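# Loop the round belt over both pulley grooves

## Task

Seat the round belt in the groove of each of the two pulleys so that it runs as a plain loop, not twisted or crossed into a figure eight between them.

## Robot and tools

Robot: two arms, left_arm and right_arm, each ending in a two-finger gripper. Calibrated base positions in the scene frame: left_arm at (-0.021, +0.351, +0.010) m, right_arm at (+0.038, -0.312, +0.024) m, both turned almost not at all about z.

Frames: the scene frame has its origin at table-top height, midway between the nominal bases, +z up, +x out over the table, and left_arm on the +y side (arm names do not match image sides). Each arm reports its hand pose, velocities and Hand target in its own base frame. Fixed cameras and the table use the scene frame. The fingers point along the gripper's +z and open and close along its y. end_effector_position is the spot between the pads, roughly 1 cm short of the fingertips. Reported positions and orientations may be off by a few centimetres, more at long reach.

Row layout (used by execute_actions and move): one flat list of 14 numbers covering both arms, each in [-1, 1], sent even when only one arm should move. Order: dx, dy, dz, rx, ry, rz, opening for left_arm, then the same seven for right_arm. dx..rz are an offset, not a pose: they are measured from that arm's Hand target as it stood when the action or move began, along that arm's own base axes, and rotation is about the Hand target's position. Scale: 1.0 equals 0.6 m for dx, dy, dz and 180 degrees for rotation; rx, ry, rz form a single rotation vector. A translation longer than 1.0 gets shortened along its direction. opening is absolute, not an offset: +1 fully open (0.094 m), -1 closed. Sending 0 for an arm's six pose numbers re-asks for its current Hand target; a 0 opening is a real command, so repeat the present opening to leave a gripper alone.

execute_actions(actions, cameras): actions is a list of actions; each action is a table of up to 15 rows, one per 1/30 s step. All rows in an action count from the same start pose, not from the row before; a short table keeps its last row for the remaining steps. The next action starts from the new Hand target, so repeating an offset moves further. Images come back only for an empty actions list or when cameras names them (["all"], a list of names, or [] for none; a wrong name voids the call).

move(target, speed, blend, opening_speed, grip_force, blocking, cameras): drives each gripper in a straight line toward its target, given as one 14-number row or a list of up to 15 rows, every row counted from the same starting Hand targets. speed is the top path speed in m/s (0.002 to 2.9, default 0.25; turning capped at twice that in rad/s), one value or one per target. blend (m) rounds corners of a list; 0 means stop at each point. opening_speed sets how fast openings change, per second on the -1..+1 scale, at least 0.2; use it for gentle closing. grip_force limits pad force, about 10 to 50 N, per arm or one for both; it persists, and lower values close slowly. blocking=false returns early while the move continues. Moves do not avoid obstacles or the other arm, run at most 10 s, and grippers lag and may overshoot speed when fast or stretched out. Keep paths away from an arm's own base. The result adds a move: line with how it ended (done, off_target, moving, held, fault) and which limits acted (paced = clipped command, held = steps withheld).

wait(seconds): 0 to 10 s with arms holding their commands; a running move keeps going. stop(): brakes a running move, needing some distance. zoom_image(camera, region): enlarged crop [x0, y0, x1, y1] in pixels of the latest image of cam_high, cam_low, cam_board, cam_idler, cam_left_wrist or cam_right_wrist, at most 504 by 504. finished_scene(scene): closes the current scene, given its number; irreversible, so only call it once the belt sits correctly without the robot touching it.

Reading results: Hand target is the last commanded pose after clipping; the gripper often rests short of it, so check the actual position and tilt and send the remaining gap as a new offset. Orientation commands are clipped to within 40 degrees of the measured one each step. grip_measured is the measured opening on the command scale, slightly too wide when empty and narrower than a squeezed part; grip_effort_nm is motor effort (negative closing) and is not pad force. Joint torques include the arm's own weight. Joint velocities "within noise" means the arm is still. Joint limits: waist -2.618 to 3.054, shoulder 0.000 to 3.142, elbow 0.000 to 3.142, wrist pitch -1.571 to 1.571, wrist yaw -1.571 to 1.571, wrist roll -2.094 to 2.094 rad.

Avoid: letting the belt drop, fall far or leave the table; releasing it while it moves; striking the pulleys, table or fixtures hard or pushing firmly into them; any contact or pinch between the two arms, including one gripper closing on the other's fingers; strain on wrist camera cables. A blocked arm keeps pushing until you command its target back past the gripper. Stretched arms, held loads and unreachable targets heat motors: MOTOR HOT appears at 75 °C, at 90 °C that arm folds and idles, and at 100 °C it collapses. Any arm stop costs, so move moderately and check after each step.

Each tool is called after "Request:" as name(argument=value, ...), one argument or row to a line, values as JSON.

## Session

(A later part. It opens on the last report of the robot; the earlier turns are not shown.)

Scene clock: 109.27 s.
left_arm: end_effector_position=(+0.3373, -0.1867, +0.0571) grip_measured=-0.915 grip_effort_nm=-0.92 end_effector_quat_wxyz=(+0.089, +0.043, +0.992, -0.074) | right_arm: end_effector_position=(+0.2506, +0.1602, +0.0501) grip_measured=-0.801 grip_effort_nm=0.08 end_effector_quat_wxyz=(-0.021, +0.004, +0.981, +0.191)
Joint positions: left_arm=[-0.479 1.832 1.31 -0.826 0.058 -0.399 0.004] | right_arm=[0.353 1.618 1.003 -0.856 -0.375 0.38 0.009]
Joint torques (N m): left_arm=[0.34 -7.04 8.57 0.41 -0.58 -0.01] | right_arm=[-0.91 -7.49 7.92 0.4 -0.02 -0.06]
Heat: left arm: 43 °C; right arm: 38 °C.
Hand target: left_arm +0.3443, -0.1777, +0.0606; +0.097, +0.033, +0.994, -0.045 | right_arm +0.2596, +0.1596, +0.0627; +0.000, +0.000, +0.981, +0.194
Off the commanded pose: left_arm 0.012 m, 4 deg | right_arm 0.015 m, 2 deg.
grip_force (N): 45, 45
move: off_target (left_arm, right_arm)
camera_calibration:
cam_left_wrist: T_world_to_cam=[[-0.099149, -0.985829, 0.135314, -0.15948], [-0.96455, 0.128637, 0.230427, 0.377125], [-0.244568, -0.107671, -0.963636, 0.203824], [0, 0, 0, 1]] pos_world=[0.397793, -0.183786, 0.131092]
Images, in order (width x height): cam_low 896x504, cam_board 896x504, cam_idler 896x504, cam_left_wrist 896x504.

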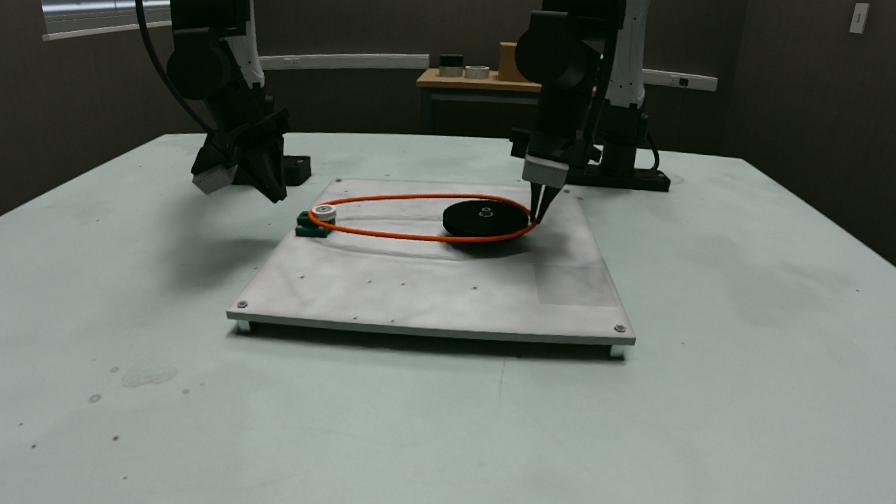

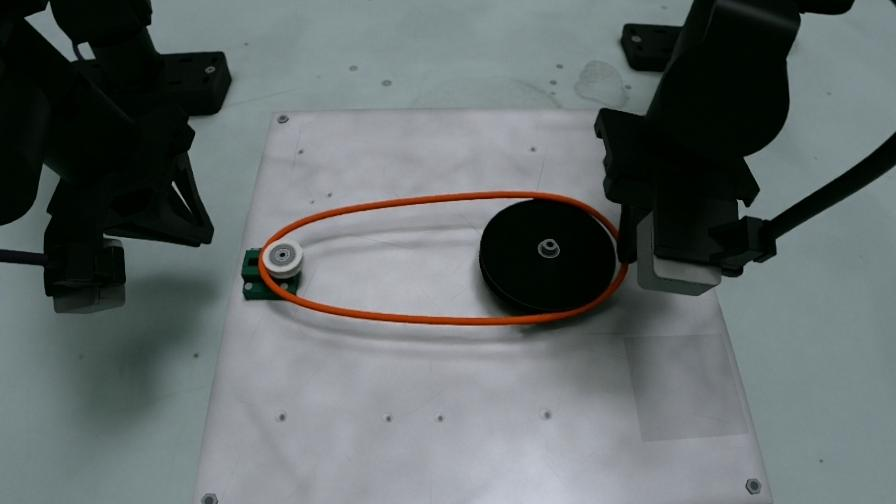

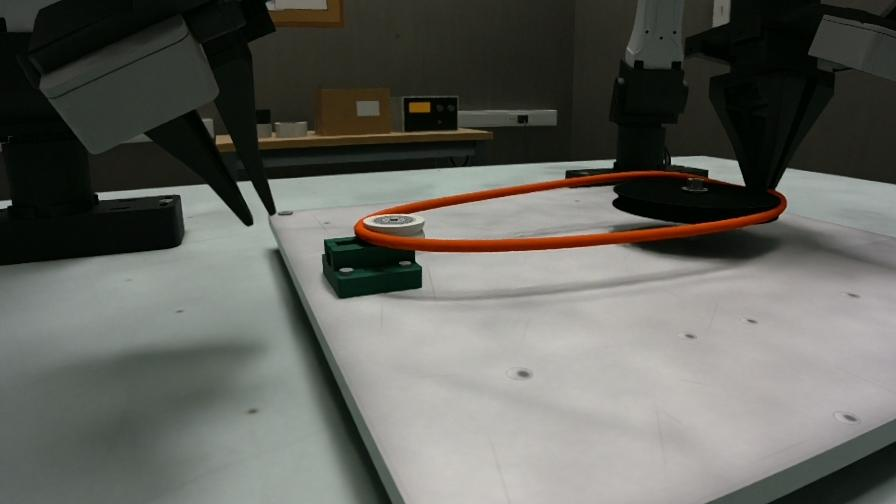

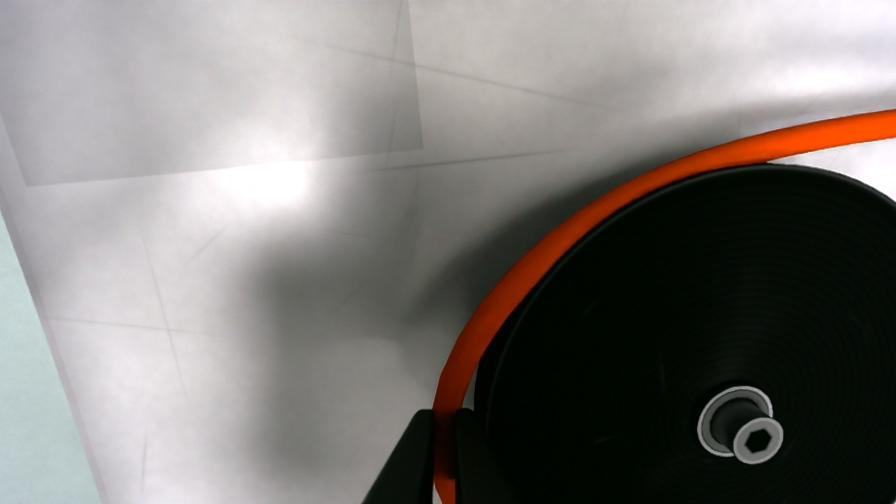

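Request:
move(
  target=[0.002,0,-0.002,0.055,-0.035,0,-1,0,0,0,0,0,0,-0.8],
  speed=0.08,
  cameras=["cam_high","cam_low","cam_board","cam_idler","cam_left_wrist"],
)

Request:
zoom_image(
  camera="cam_low",
  region=[420, 160, 600, 260],
)

Request:
zoom_image(
  camera="cam_idler",
  region=[600, 130, 820, 270],
)

Request:
zoom_image(
  camera="cam_high",
  region=[400, 180, 500, 250],
)

Scene clock: 112.43 s.
left_arm: end_effector_position=(+0.3384, -0.1873, +0.0575) grip_measured=-0.915 grip_effort_nm=-0.92 end_effector_quat_wxyz=(+0.136, +0.055, +0.989, +0.015) | right_arm: end_effector_position=(+0.2506, +0.1602, +0.0501) grip_measured=-0.801 grip_effort_nm=0.08 end_effector_quat_wxyz=(-0.021, +0.004, +0.981, +0.191)
Joint positions: left_arm=[-0.577 1.836 1.31 -0.821 -0.16 -0.448 0.004] | right_arm=[0.353 1.618 1.003 -0.856 -0.375 0.38 0.009]
Joint torques (N m): left_arm=[0.39 -7.09 7.16 0.57 -0.73 -0.06] | right_arm=[-0.91 -7.42 7.77 0.41 -0.08 -0.01]
Heat: left arm: 42 °C; right arm: 38 °C.
Hand target: left_arm +0.3454, -0.1777, +0.0594; +0.148, +0.044, +0.987, +0.043 | right_arm +0.2596, +0.1596, +0.0627; +0.000, +0.000, +0.981, +0.194
Off the commanded pose: left_arm 0.012 m, 4 deg | right_arm 0.015 m, 2 deg.
grip_force (N): 45, 45
move: off_target (left_arm, right_arm)
camera_calibration:
cam_left_wrist: T_world_to_cam=[[-0.104788, -0.993397, -0.0467141, -0.149042], [-0.984149, 0.096826, 0.148577, 0.38359], [-0.143073, 0.0615428, -0.987797, 0.203185], [0, 0, 0, 1]] pos_world=[0.390962, -0.197704, 0.136751]
Images, in order (width x height): cam_high 896x504, cam_low 896x504, cam_board 896x504, cam_idler 896x504, cam_left_wrist 896x504.

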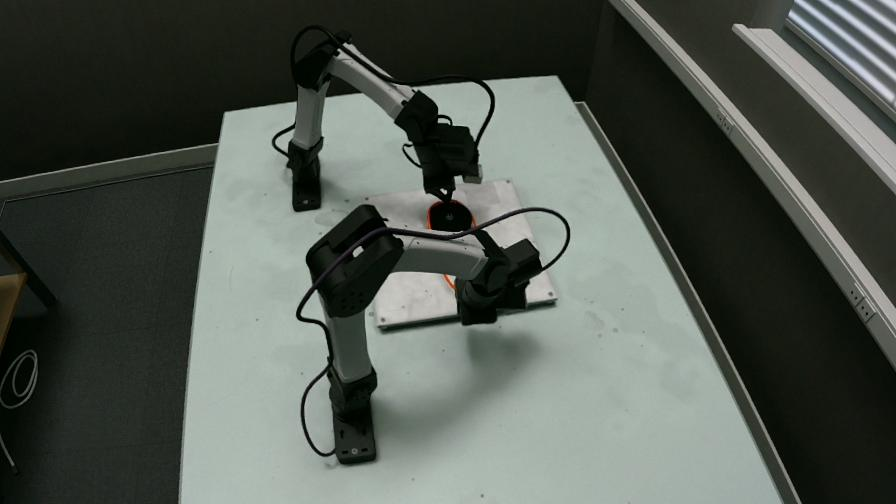

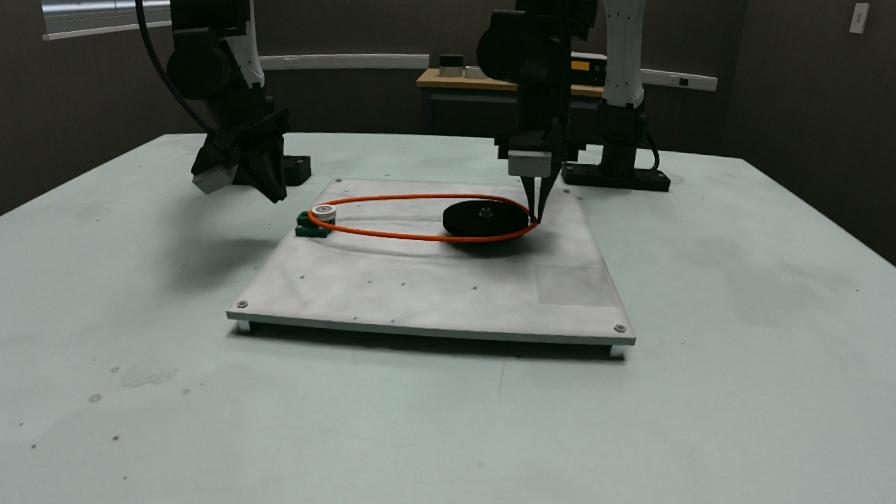

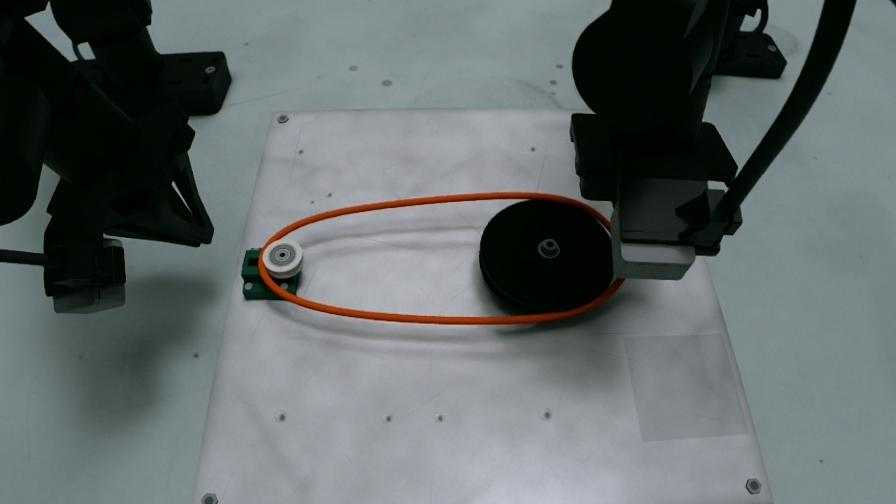

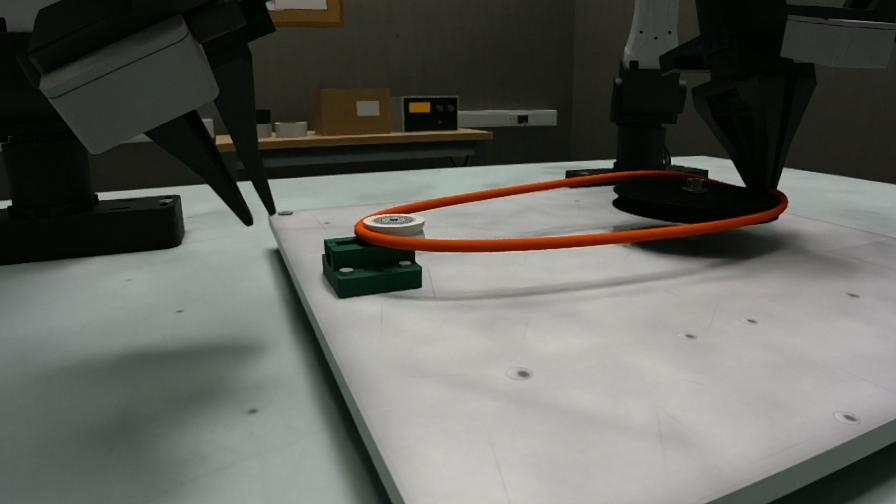

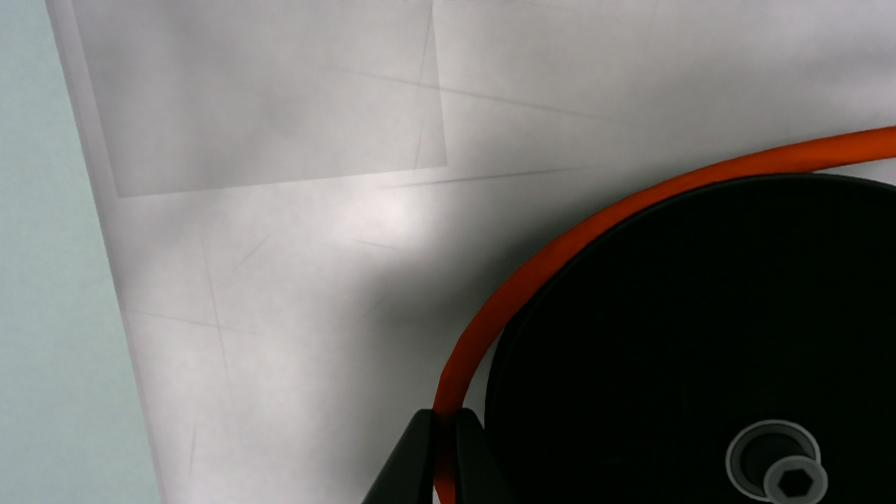

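Scaled by 2.800 from the camera's 896x504 image, which has a finer 1280x720 frame.

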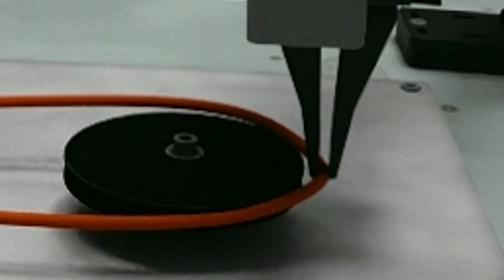

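Scaled by 2.291 from the camera's 896x504 image, which has a finer 1280x720 frame.

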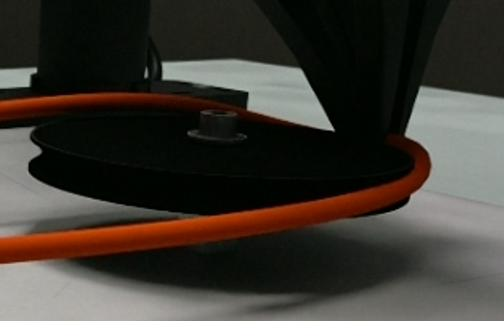

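Scaled by 5.040 from the camera's 896x504 image, which has a finer 1280x720 frame.

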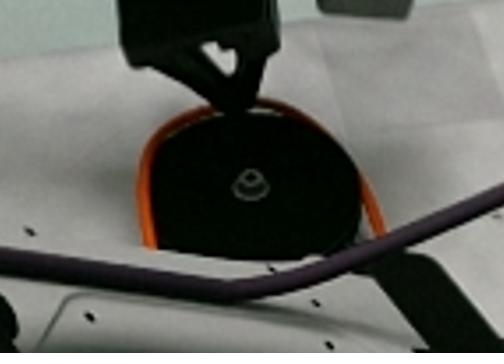

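Request:
move(
  target=[
    [0,0,0,0,0,0,-0.8,0,0,0,0,0,0,-0.8],
    [0,0.003,0.07,0,0,0,-0.8,0,0,0,0,0,0,-0.8],
  ],
  speed=0.08,
  cameras=["cam_high","cam_low","cam_board","cam_idler","cam_left_wrist"],
)

Request:
zoom_image(
  camera="cam_low",
  region=[290, 160, 560, 260],
)

Request:
zoom_image(
  camera="cam_idler",
  region=[600, 130, 820, 270],
)

Request:
zoom_image(
  camera="cam_idler",
  region=[310, 170, 470, 310],
)

Scene clock: 115.23 s.
left_arm: end_effector_position=(+0.3341, -0.1755, +0.0807) grip_measured=-0.802 grip_effort_nm=0.12 end_effector_quat_wxyz=(+0.118, +0.055, +0.990, +0.050) | right_arm: end_effector_position=(+0.2506, +0.1602, +0.0501) grip_measured=-0.801 grip_effort_nm=0.08 end_effector_quat_wxyz=(-0.021, +0.004, +0.981, +0.191)
Joint positions: left_arm=[-0.577 1.836 1.412 -0.988 -0.203 -0.449 0.009] | right_arm=[0.353 1.618 1.003 -0.856 -0.375 0.38 0.009]
Joint torques (N m): left_arm=[0.77 -10.14 8.92 0.57 -0.29 -0.02] | right_arm=[-0.95 -7.57 7.94 0.34 -0.12 -0.02]
Heat: left arm: 41 °C; right arm: 38 °C.
Hand target: left_arm +0.3454, -0.1759, +0.1013; +0.148, +0.044, +0.987, +0.043 | right_arm +0.2596, +0.1596, +0.0627; +0.000, +0.000, +0.981, +0.194
Off the commanded pose: left_arm 0.024 m, 4 deg | right_arm 0.015 m, 2 deg.
grip_force (N): 45, 45
move: off_target (left_arm, right_arm)
camera_calibration:
cam_left_wrist: T_world_to_cam=[[-0.0979266, -0.9886, -0.114366, -0.132699], [-0.979775, 0.0756202, 0.185264, 0.366634], [-0.174503, 0.130195, -0.976011, 0.246343], [0, 0, 0, 1]] pos_world=[0.389212, -0.190983, 0.157333]
Images, in order (width x height): cam_high 896x504, cam_low 896x504, cam_board 896x504, cam_idler 896x504, cam_left_wrist 896x504.

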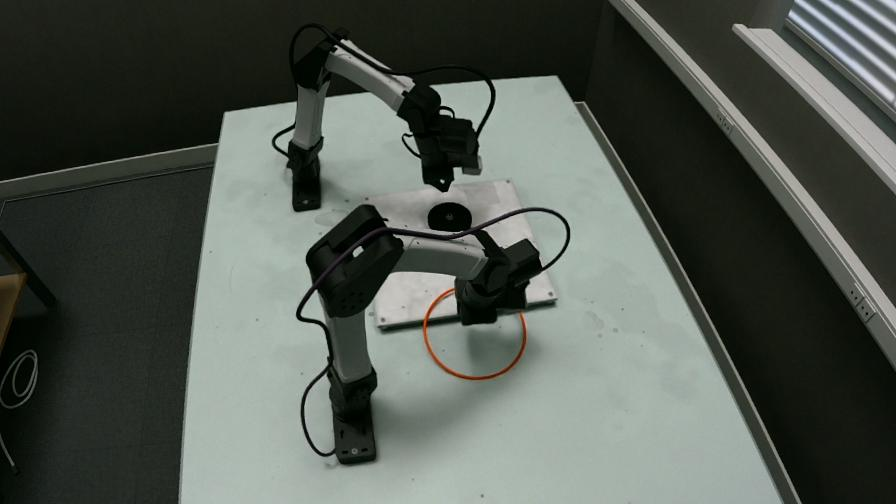

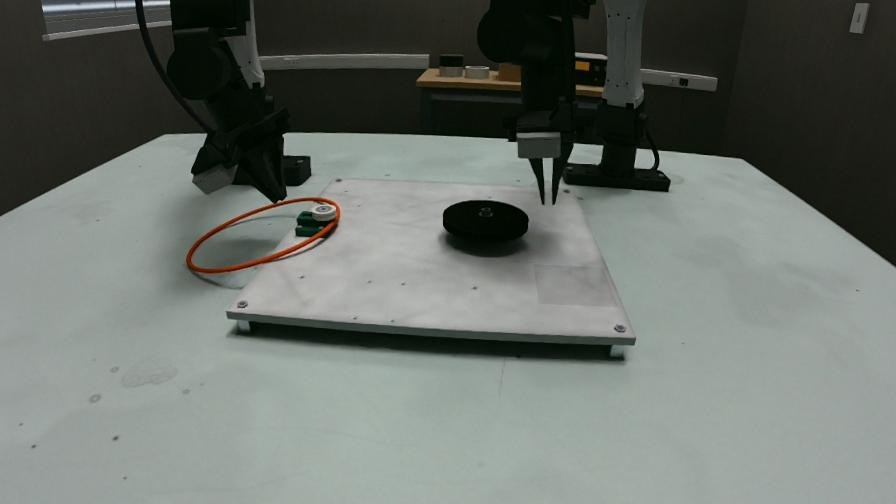

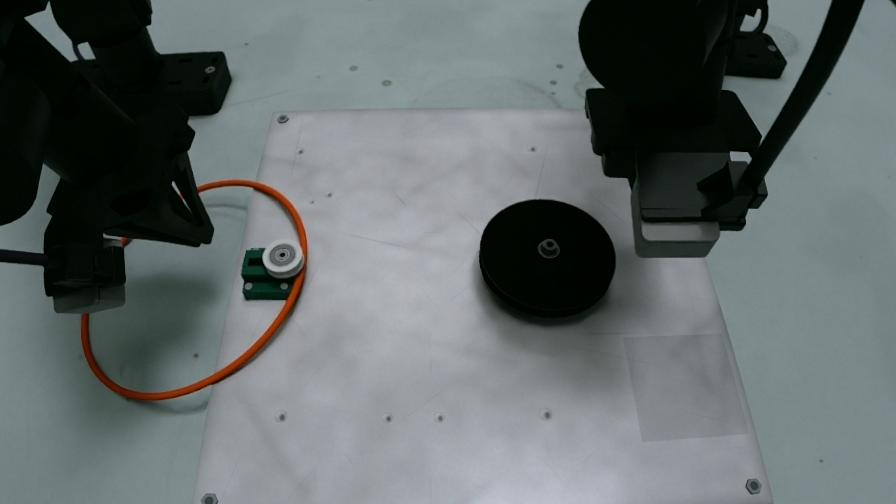

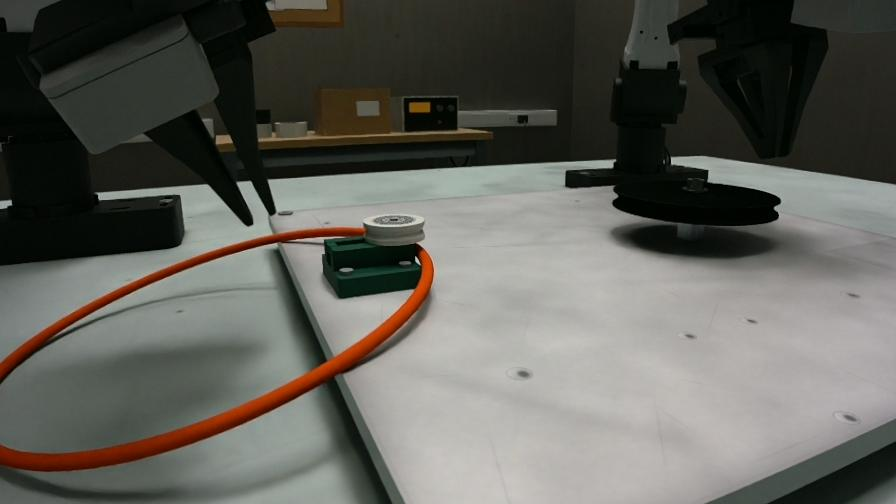

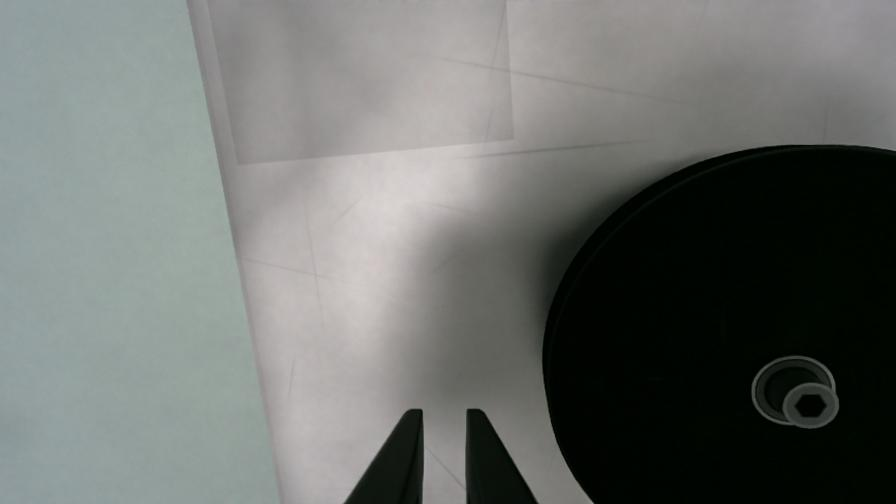

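Scaled by 1.867 from the camera's 896x504 image, which has a finer 1280x720 frame.

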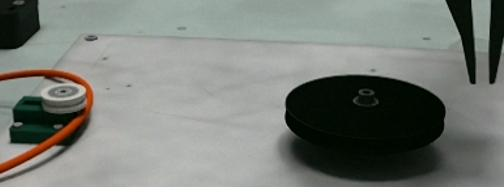

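Scaled by 2.291 from the camera's 896x504 image, which has a finer 1280x720 frame.

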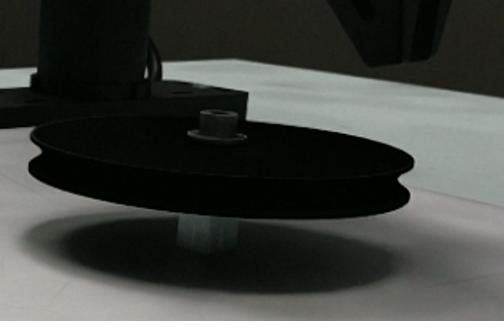

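Scaled by 3.150 from the camera's 896x504 image, which has a finer 1280x720 frame.

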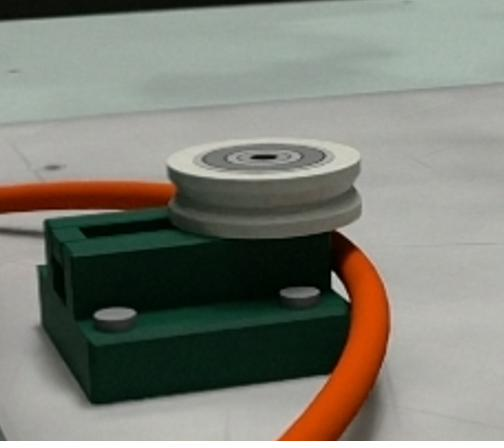

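Request:
move(
  target=[
    [0,0.05,0.08,-0.1,0,0,-0.6,-0.02,-0.05,0.2,-0.111,0,0,-0.5],
    [0,0.1,0.1,-0.2,0.04,0,-0.6,0.03,-0.2,0.25,-0.111,0,0,-0.5],
  ],
  speed=0.15,
  blend=0.03,
  cameras=["cam_high","cam_low","cam_idler","cam_right_wrist"],
)

Scene clock: 120.43 s.
left_arm: end_effector_position=(+0.3414, -0.1147, +0.1562) grip_measured=-0.602 grip_effort_nm=0.14 end_effector_quat_wxyz=(+0.088, -0.008, +0.962, -0.259) | right_arm: end_effector_position=(+0.2773, +0.0426, +0.2004) grip_measured=-0.502 grip_effort_nm=0.11 end_effector_quat_wxyz=(+0.024, +0.003, +0.999, +0.029)
Joint positions: left_arm=[-0.091 1.655 1.412 -1.078 0.5 -0.171 0.019] | right_arm=[0.12 1.589 1.631 -1.559 -0.053 0.128 0.023]
Joint torques (N m): left_arm=[0.61 -6.01 7.98 0.68 0.49 0.29] | right_arm=[-0.62 -6.89 7.92 0.29 0.13 -0.01]
Heat: left arm: 42 °C; right arm: 38 °C.
Hand target: left_arm +0.3455, -0.1159, +0.1613; +0.093, -0.002, +0.959, -0.266 | right_arm +0.2775, +0.0395, +0.2126; +0.000, +0.000, +1.000, +0.021
Off the commanded pose: left_arm 0.007 m, 1 deg | right_arm 0.013 m, 3 deg.
joint sent to its limit (right arm) — joint 4 (wrist pitch), lower limit. The joint targets are off in orientation, not in position.
grip_force (N): 45, 45
move: off_target (right_arm)
camera_calibration:
cam_right_wrist: T_world_to_cam=[[-0.00444243, -0.998416, -0.0560872, 0.056971], [-0.926962, -0.0169288, 0.374772, 0.221462], [-0.375128, 0.0536556, -0.925419, 0.378134], [0, 0, 0, 1]] pos_world=[0.347389, 0.0403408, 0.27013]
Images, in order (width x height): cam_high 896x504, cam_low 896x504, cam_idler 896x504, cam_right_wrist 896x504.

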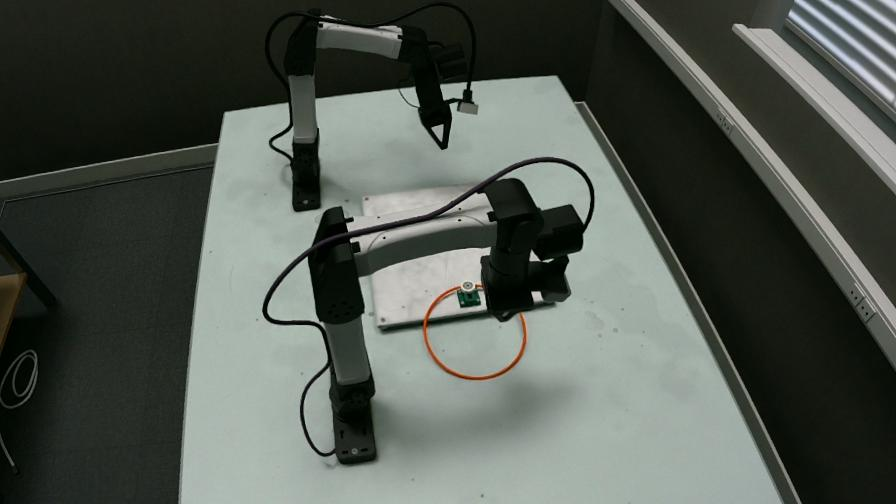

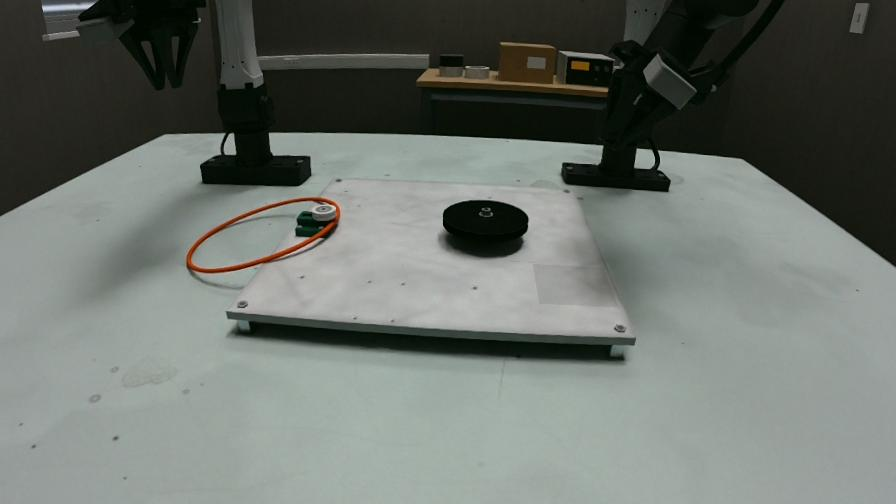

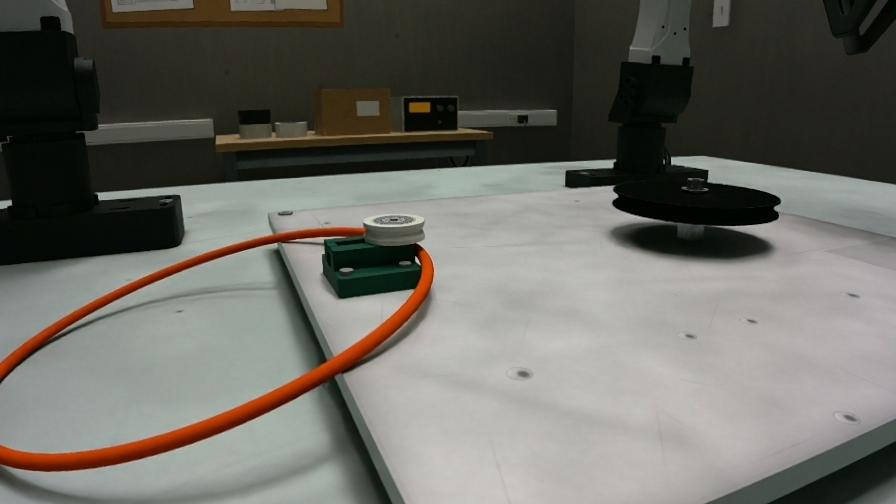

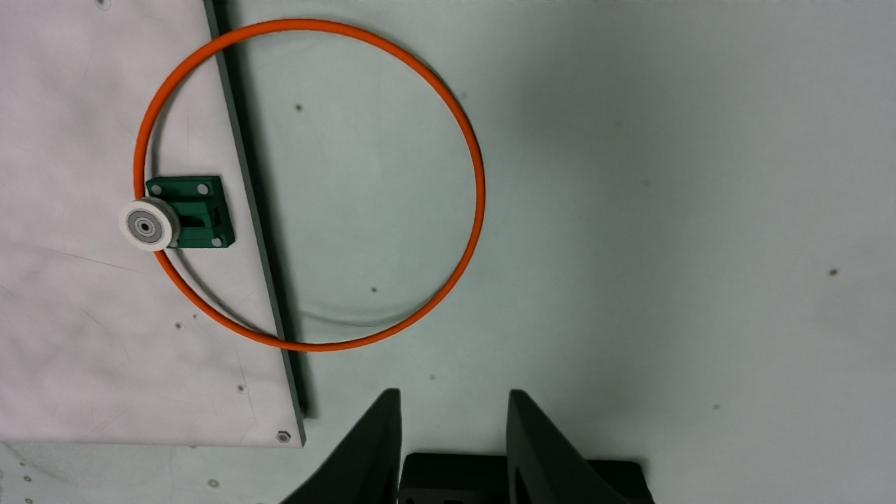

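Request:
move(
  target=[0,0,0,0,0,0,-0.6,0,-0.01,-0.29,0,0,0,-0.4],
  speed=0.15,
  cameras=["cam_high","cam_low","cam_right_wrist"],
)

Scene clock: 123.63 s.
left_arm: end_effector_position=(+0.3413, -0.1148, +0.1562) grip_measured=-0.602 grip_effort_nm=0.14 end_effector_quat_wxyz=(+0.088, -0.008, +0.962, -0.259) | right_arm: end_effector_position=(+0.2772, +0.0376, +0.0430) grip_measured=-0.402 grip_effort_nm=0.11 end_effector_quat_wxyz=(+0.001, +0.000, +1.000, +0.027)
Joint positions: left_arm=[-0.091 1.655 1.412 -1.079 0.5 -0.17 0.019] | right_arm=[0.102 1.649 1.062 -0.977 -0.053 0.102 0.028]
Joint torques (N m): left_arm=[0.61 -6 7.98 0.68 0.48 0.29] | right_arm=[-1.06 -4.98 5.15 0.46 0.19 0.03]
Heat: left arm: 41 °C; right arm: 38 °C.
Hand target: left_arm +0.3454, -0.1159, +0.1613; +0.093, -0.002, +0.959, -0.266 | right_arm +0.2777, +0.0336, +0.0386; +0.000, +0.000, +1.000, +0.021
Off the commanded pose: left_arm 0.007 m, 1 deg | right_arm 0.006 m, 1 deg.
grip_force (N): 45, 45
move: done
camera_calibration:
cam_right_wrist: T_world_to_cam=[[0.000723957, -0.998739, -0.0501977, 0.0414535], [-0.908586, -0.0216244, 0.417138, 0.273441], [-0.417698, 0.0453069, -0.907456, 0.244044], [0, 0, 0, 1]] pos_world=[0.350351, 0.0362573, 0.109477]
Images, in order (width x height): cam_high 896x504, cam_low 896x504, cam_right_wrist 896x504.

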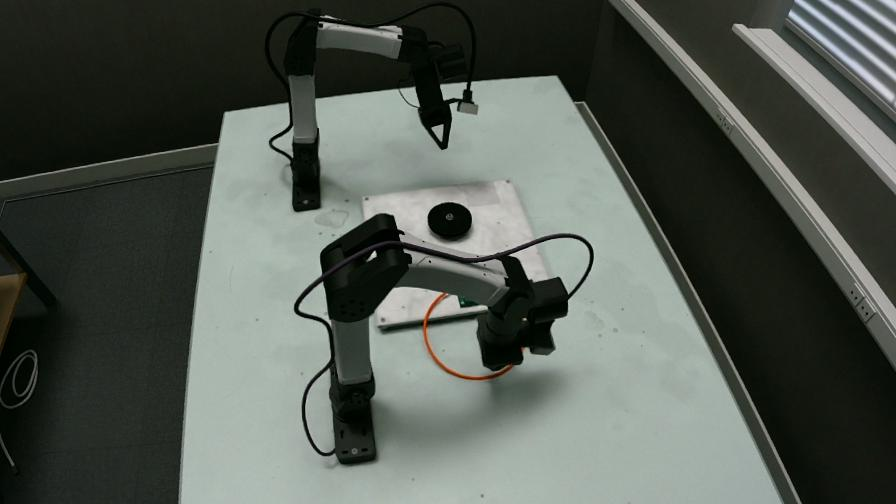

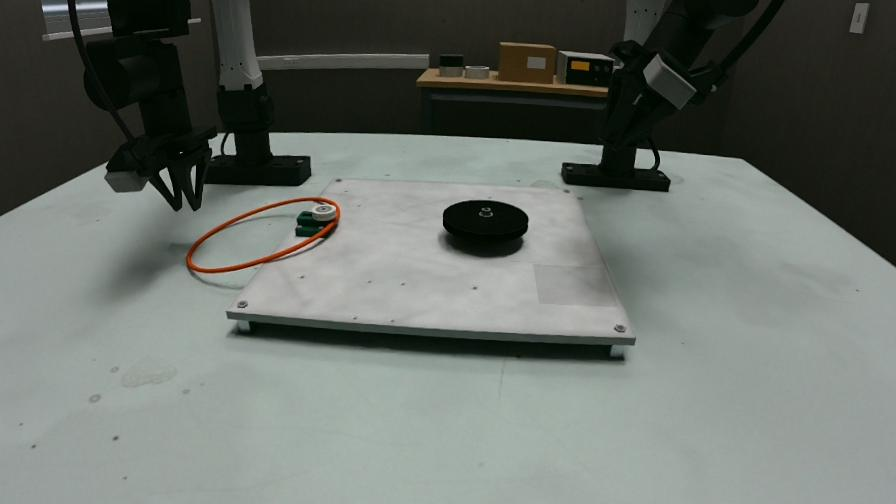

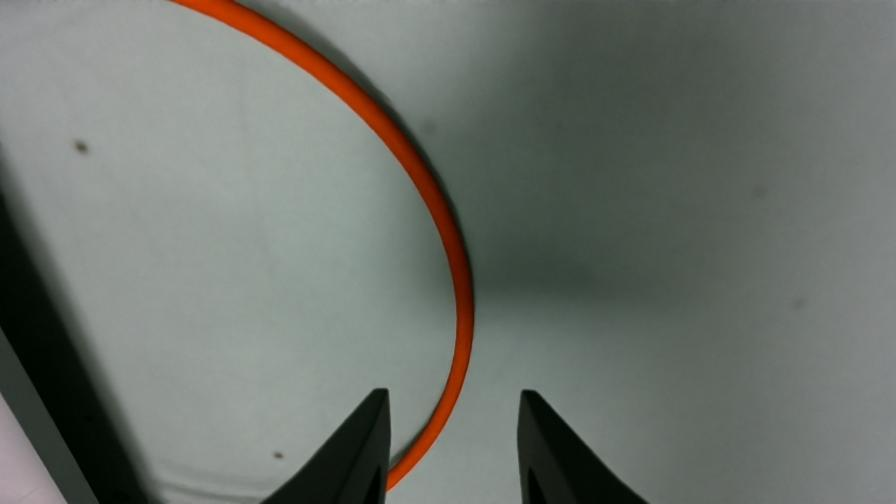

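Request:
move(
  target=[
    [0,0,0,0,0,0,-0.6,-0.006,-0.002,-0.097,0,0,0,-0.4],
    [0,0,0,0,0,0,-0.6,-0.006,-0.002,-0.097,0,0,0,-1],
  ],
  speed=0.08,
  cameras=["cam_low","cam_right_wrist"],
)

Request:
move(
  target=[
    [0,0,0,0,0,0,-0.6,0.0,0.035,0.08,0,0,0,-1],
    [0,0,0,0,0,0,-0.6,0.0,0.05,0.2,0,0,0,-1],
  ],
  speed=0.08,
  blend=0.02,
  cameras=["cam_low","cam_board","cam_idler","cam_right_wrist"],
)

Scene clock: 127.53 s.
left_arm: end_effector_position=(+0.3413, -0.1148, +0.1562) grip_measured=-0.602 grip_effort_nm=0.14 end_effector_quat_wxyz=(+0.088, -0.008, +0.962, -0.259) | right_arm: end_effector_position=(+0.2765, +0.0350, -0.0118) grip_measured=-0.907 grip_effort_nm=-0.89 end_effector_quat_wxyz=(+0.005, +0.000, +1.000, +0.023)
Joint positions: left_arm=[-0.091 1.655 1.412 -1.079 0.5 -0.17 0.019] | right_arm=[0.097 1.737 0.919 -0.738 -0.046 0.099 0.004]
Joint torques (N m): left_arm=[0.61 -5.98 7.98 0.68 0.49 0.28] | right_arm=[-0.58 -4.57 4.05 0.54 0.06 -0.04]
Heat: left arm: 40 °C; right arm: 37 °C.
Hand target: left_arm +0.3454, -0.1159, +0.1613; +0.093, -0.002, +0.959, -0.266 | right_arm +0.2739, +0.0325, -0.0196; +0.000, +0.000, +1.000, +0.021
Off the commanded pose: left_arm 0.007 m, 1 deg | right_arm 0.009 m, 1 deg.
grip_force (N): 45, 45
move: done
camera_calibration:
cam_right_wrist: T_world_to_cam=[[0.000265288, -0.99903, -0.0440411, 0.0363745], [-0.912267, -0.0182808, 0.409188, 0.29651], [-0.409596, 0.0400687, -0.911387, 0.192023], [0, 0, 0, 1]] pos_world=[0.349139, 0.0340655, 0.0552808]
Images, in order (width x height): cam_low 896x504, cam_right_wrist 896x504.

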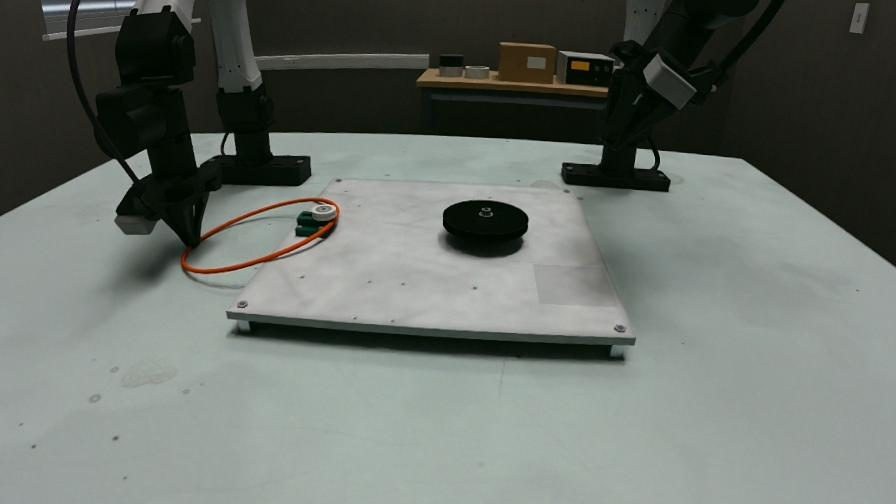

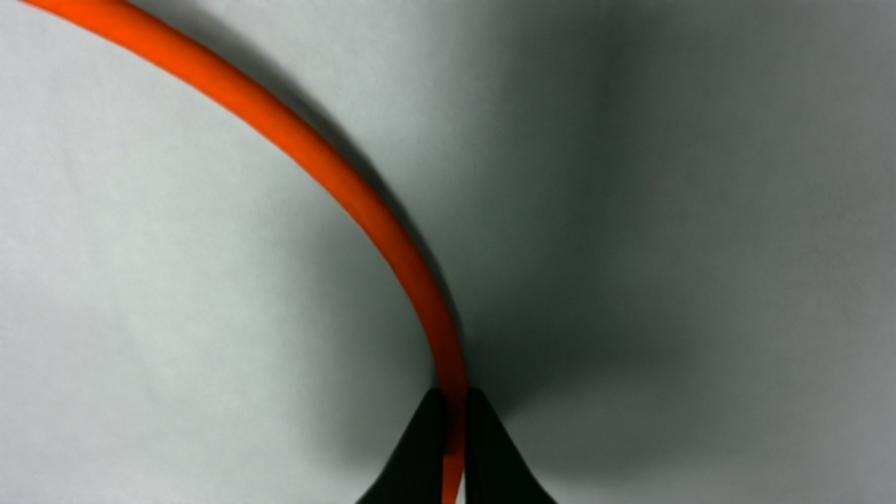

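Scene clock: 129.80 s.
left_arm: end_effector_position=(+0.3413, -0.1148, +0.1562) grip_measured=-0.602 grip_effort_nm=0.14 end_effector_quat_wxyz=(+0.088, -0.008, +0.962, -0.259) | right_arm: end_effector_position=(+0.2696, +0.0605, +0.0889) grip_measured=-0.908 grip_effort_nm=-0.92 end_effector_quat_wxyz=(-0.017, -0.001, +1.000, +0.020)
Joint positions: left_arm=[-0.091 1.655 1.412 -1.079 0.5 -0.17 0.019] | right_arm=[0.192 1.622 1.22 -1.194 -0.046 0.19 0.004]
Joint torques (N m): left_arm=[0.61 -6 7.98 0.68 0.49 0.28] | right_arm=[0.51 -7.47 7.82 0.11 0.06 0.19]
Heat: left arm: 40 °C; right arm: 37 °C.
Hand target: left_arm +0.3454, -0.1159, +0.1613; +0.093, -0.002, +0.959, -0.266 | right_arm +0.2740, +0.0624, +0.1004; +0.000, +0.000, +1.000, +0.021
Off the commanded pose: left_arm 0.007 m, 1 deg | right_arm 0.012 m, 2 deg.
grip_force (N): 45, 45
move: off_target (right_arm)
camera_calibration:
cam_right_wrist: T_world_to_cam=[[0.00166849, -0.999299, -0.0373876, 0.0653747], [-0.893637, -0.0182691, 0.448418, 0.240874], [-0.448786, 0.0326628, -0.893042, 0.289344], [0, 0, 0, 1]] pos_world=[0.344999, 0.0602787, 0.152828]
Images, in order (width x height): cam_low 896x504, cam_board 896x504, cam_idler 896x504, cam_right_wrist 896x504.

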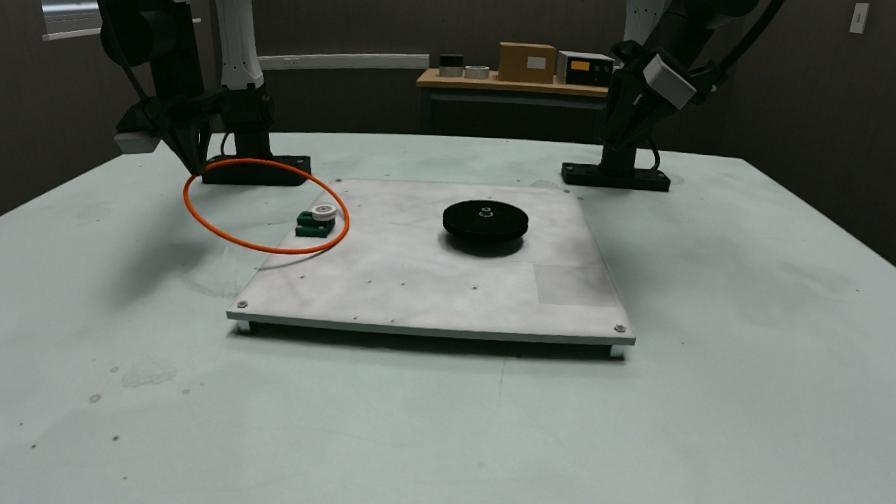

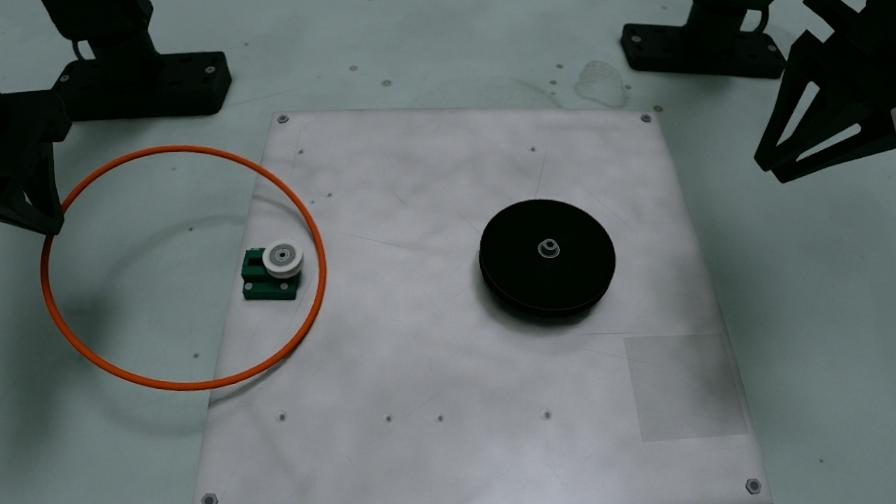

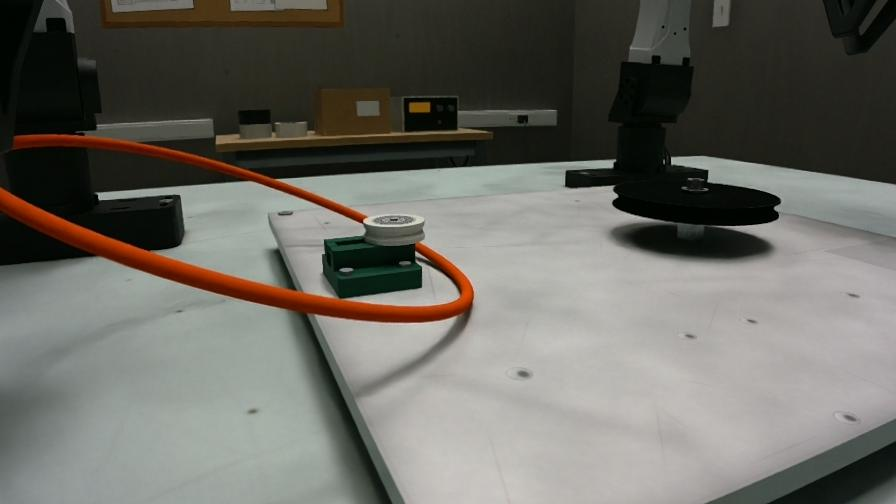

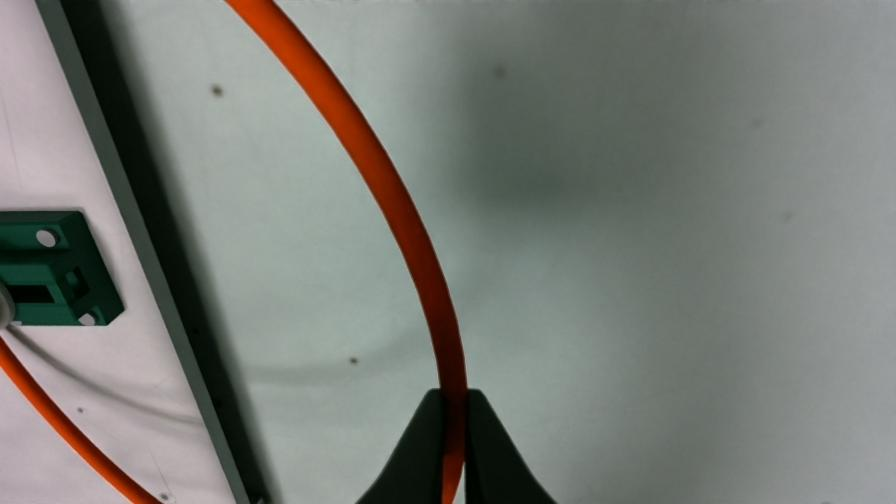

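Request:
move(
  target=[
    [0,0,0,0,0,0,-0.6,0.0,0.05,0.1,0,0,0,-1],
    [0,0,0,0,0,0,-0.6,0.0,0.39,0.1,0,0,0,-1],
  ],
  speed=0.12,
  blend=0.03,
  cameras=["cam_low","cam_board","cam_idler"],
)

Scene clock: 133.93 s.
left_arm: end_effector_position=(+0.3413, -0.1148, +0.1562) grip_measured=-0.602 grip_effort_nm=0.14 end_effector_quat_wxyz=(+0.088, -0.008, +0.962, -0.259) | right_arm: end_effector_position=(+0.2707, +0.2944, +0.1596) grip_measured=-0.908 grip_effort_nm=-0.92 end_effector_quat_wxyz=(-0.005, -0.004, +1.000, +0.023)
Joint positions: left_arm=[-0.091 1.655 1.412 -1.079 0.5 -0.17 0.019] | right_arm=[0.81 2.081 2.096 -1.558 -0.039 0.803 0.004]
Joint torques (N m): left_arm=[0.62 -6 7.98 0.68 0.48 0.28] | right_arm=[-0.09 -7.82 8.05 0.26 0.2 0.22]
Heat: left arm: 39 °C; right arm: 37 °C.
Hand target: left_arm +0.3454, -0.1159, +0.1613; +0.093, -0.002, +0.959, -0.266 | right_arm +0.2740, +0.2964, +0.1603; +0.000, +0.000, +1.000, +0.021
Off the commanded pose: left_arm 0.007 m, 1 deg | right_arm 0.004 m, 1 deg.
grip_force (N): 45, 45
move: done
Images, in order (width x height): cam_low 896x504, cam_board 896x504, cam_idler 896x504.

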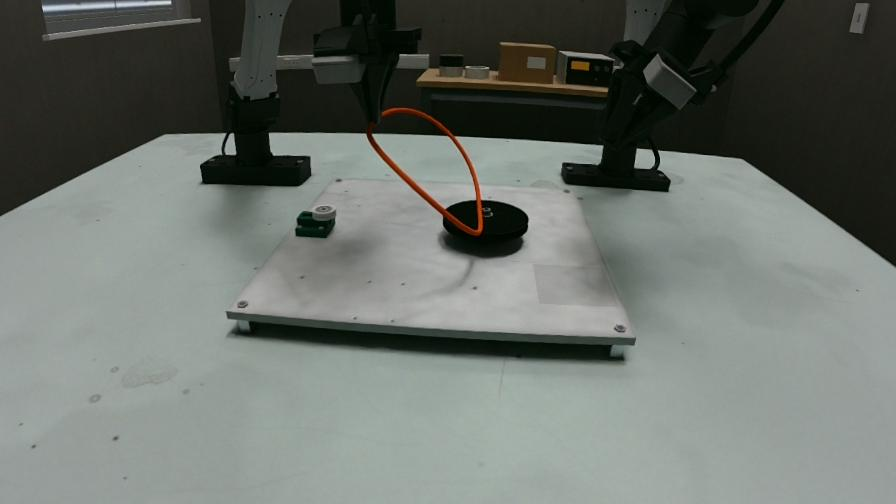

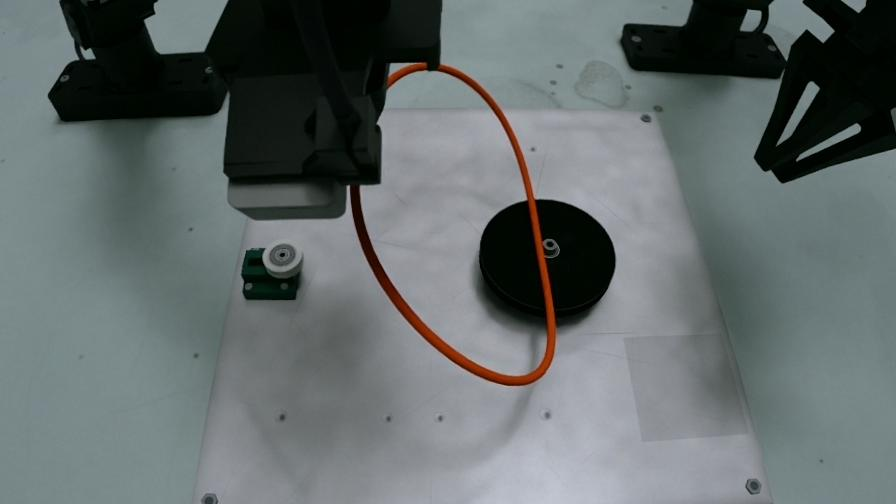

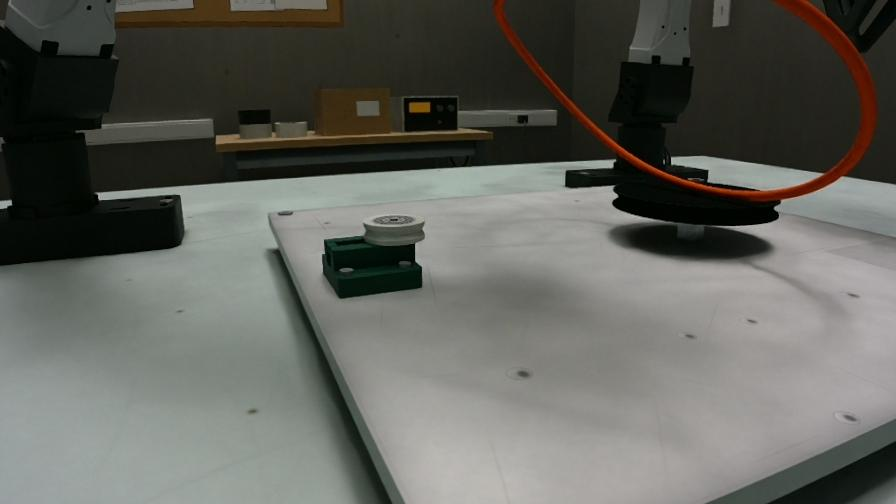

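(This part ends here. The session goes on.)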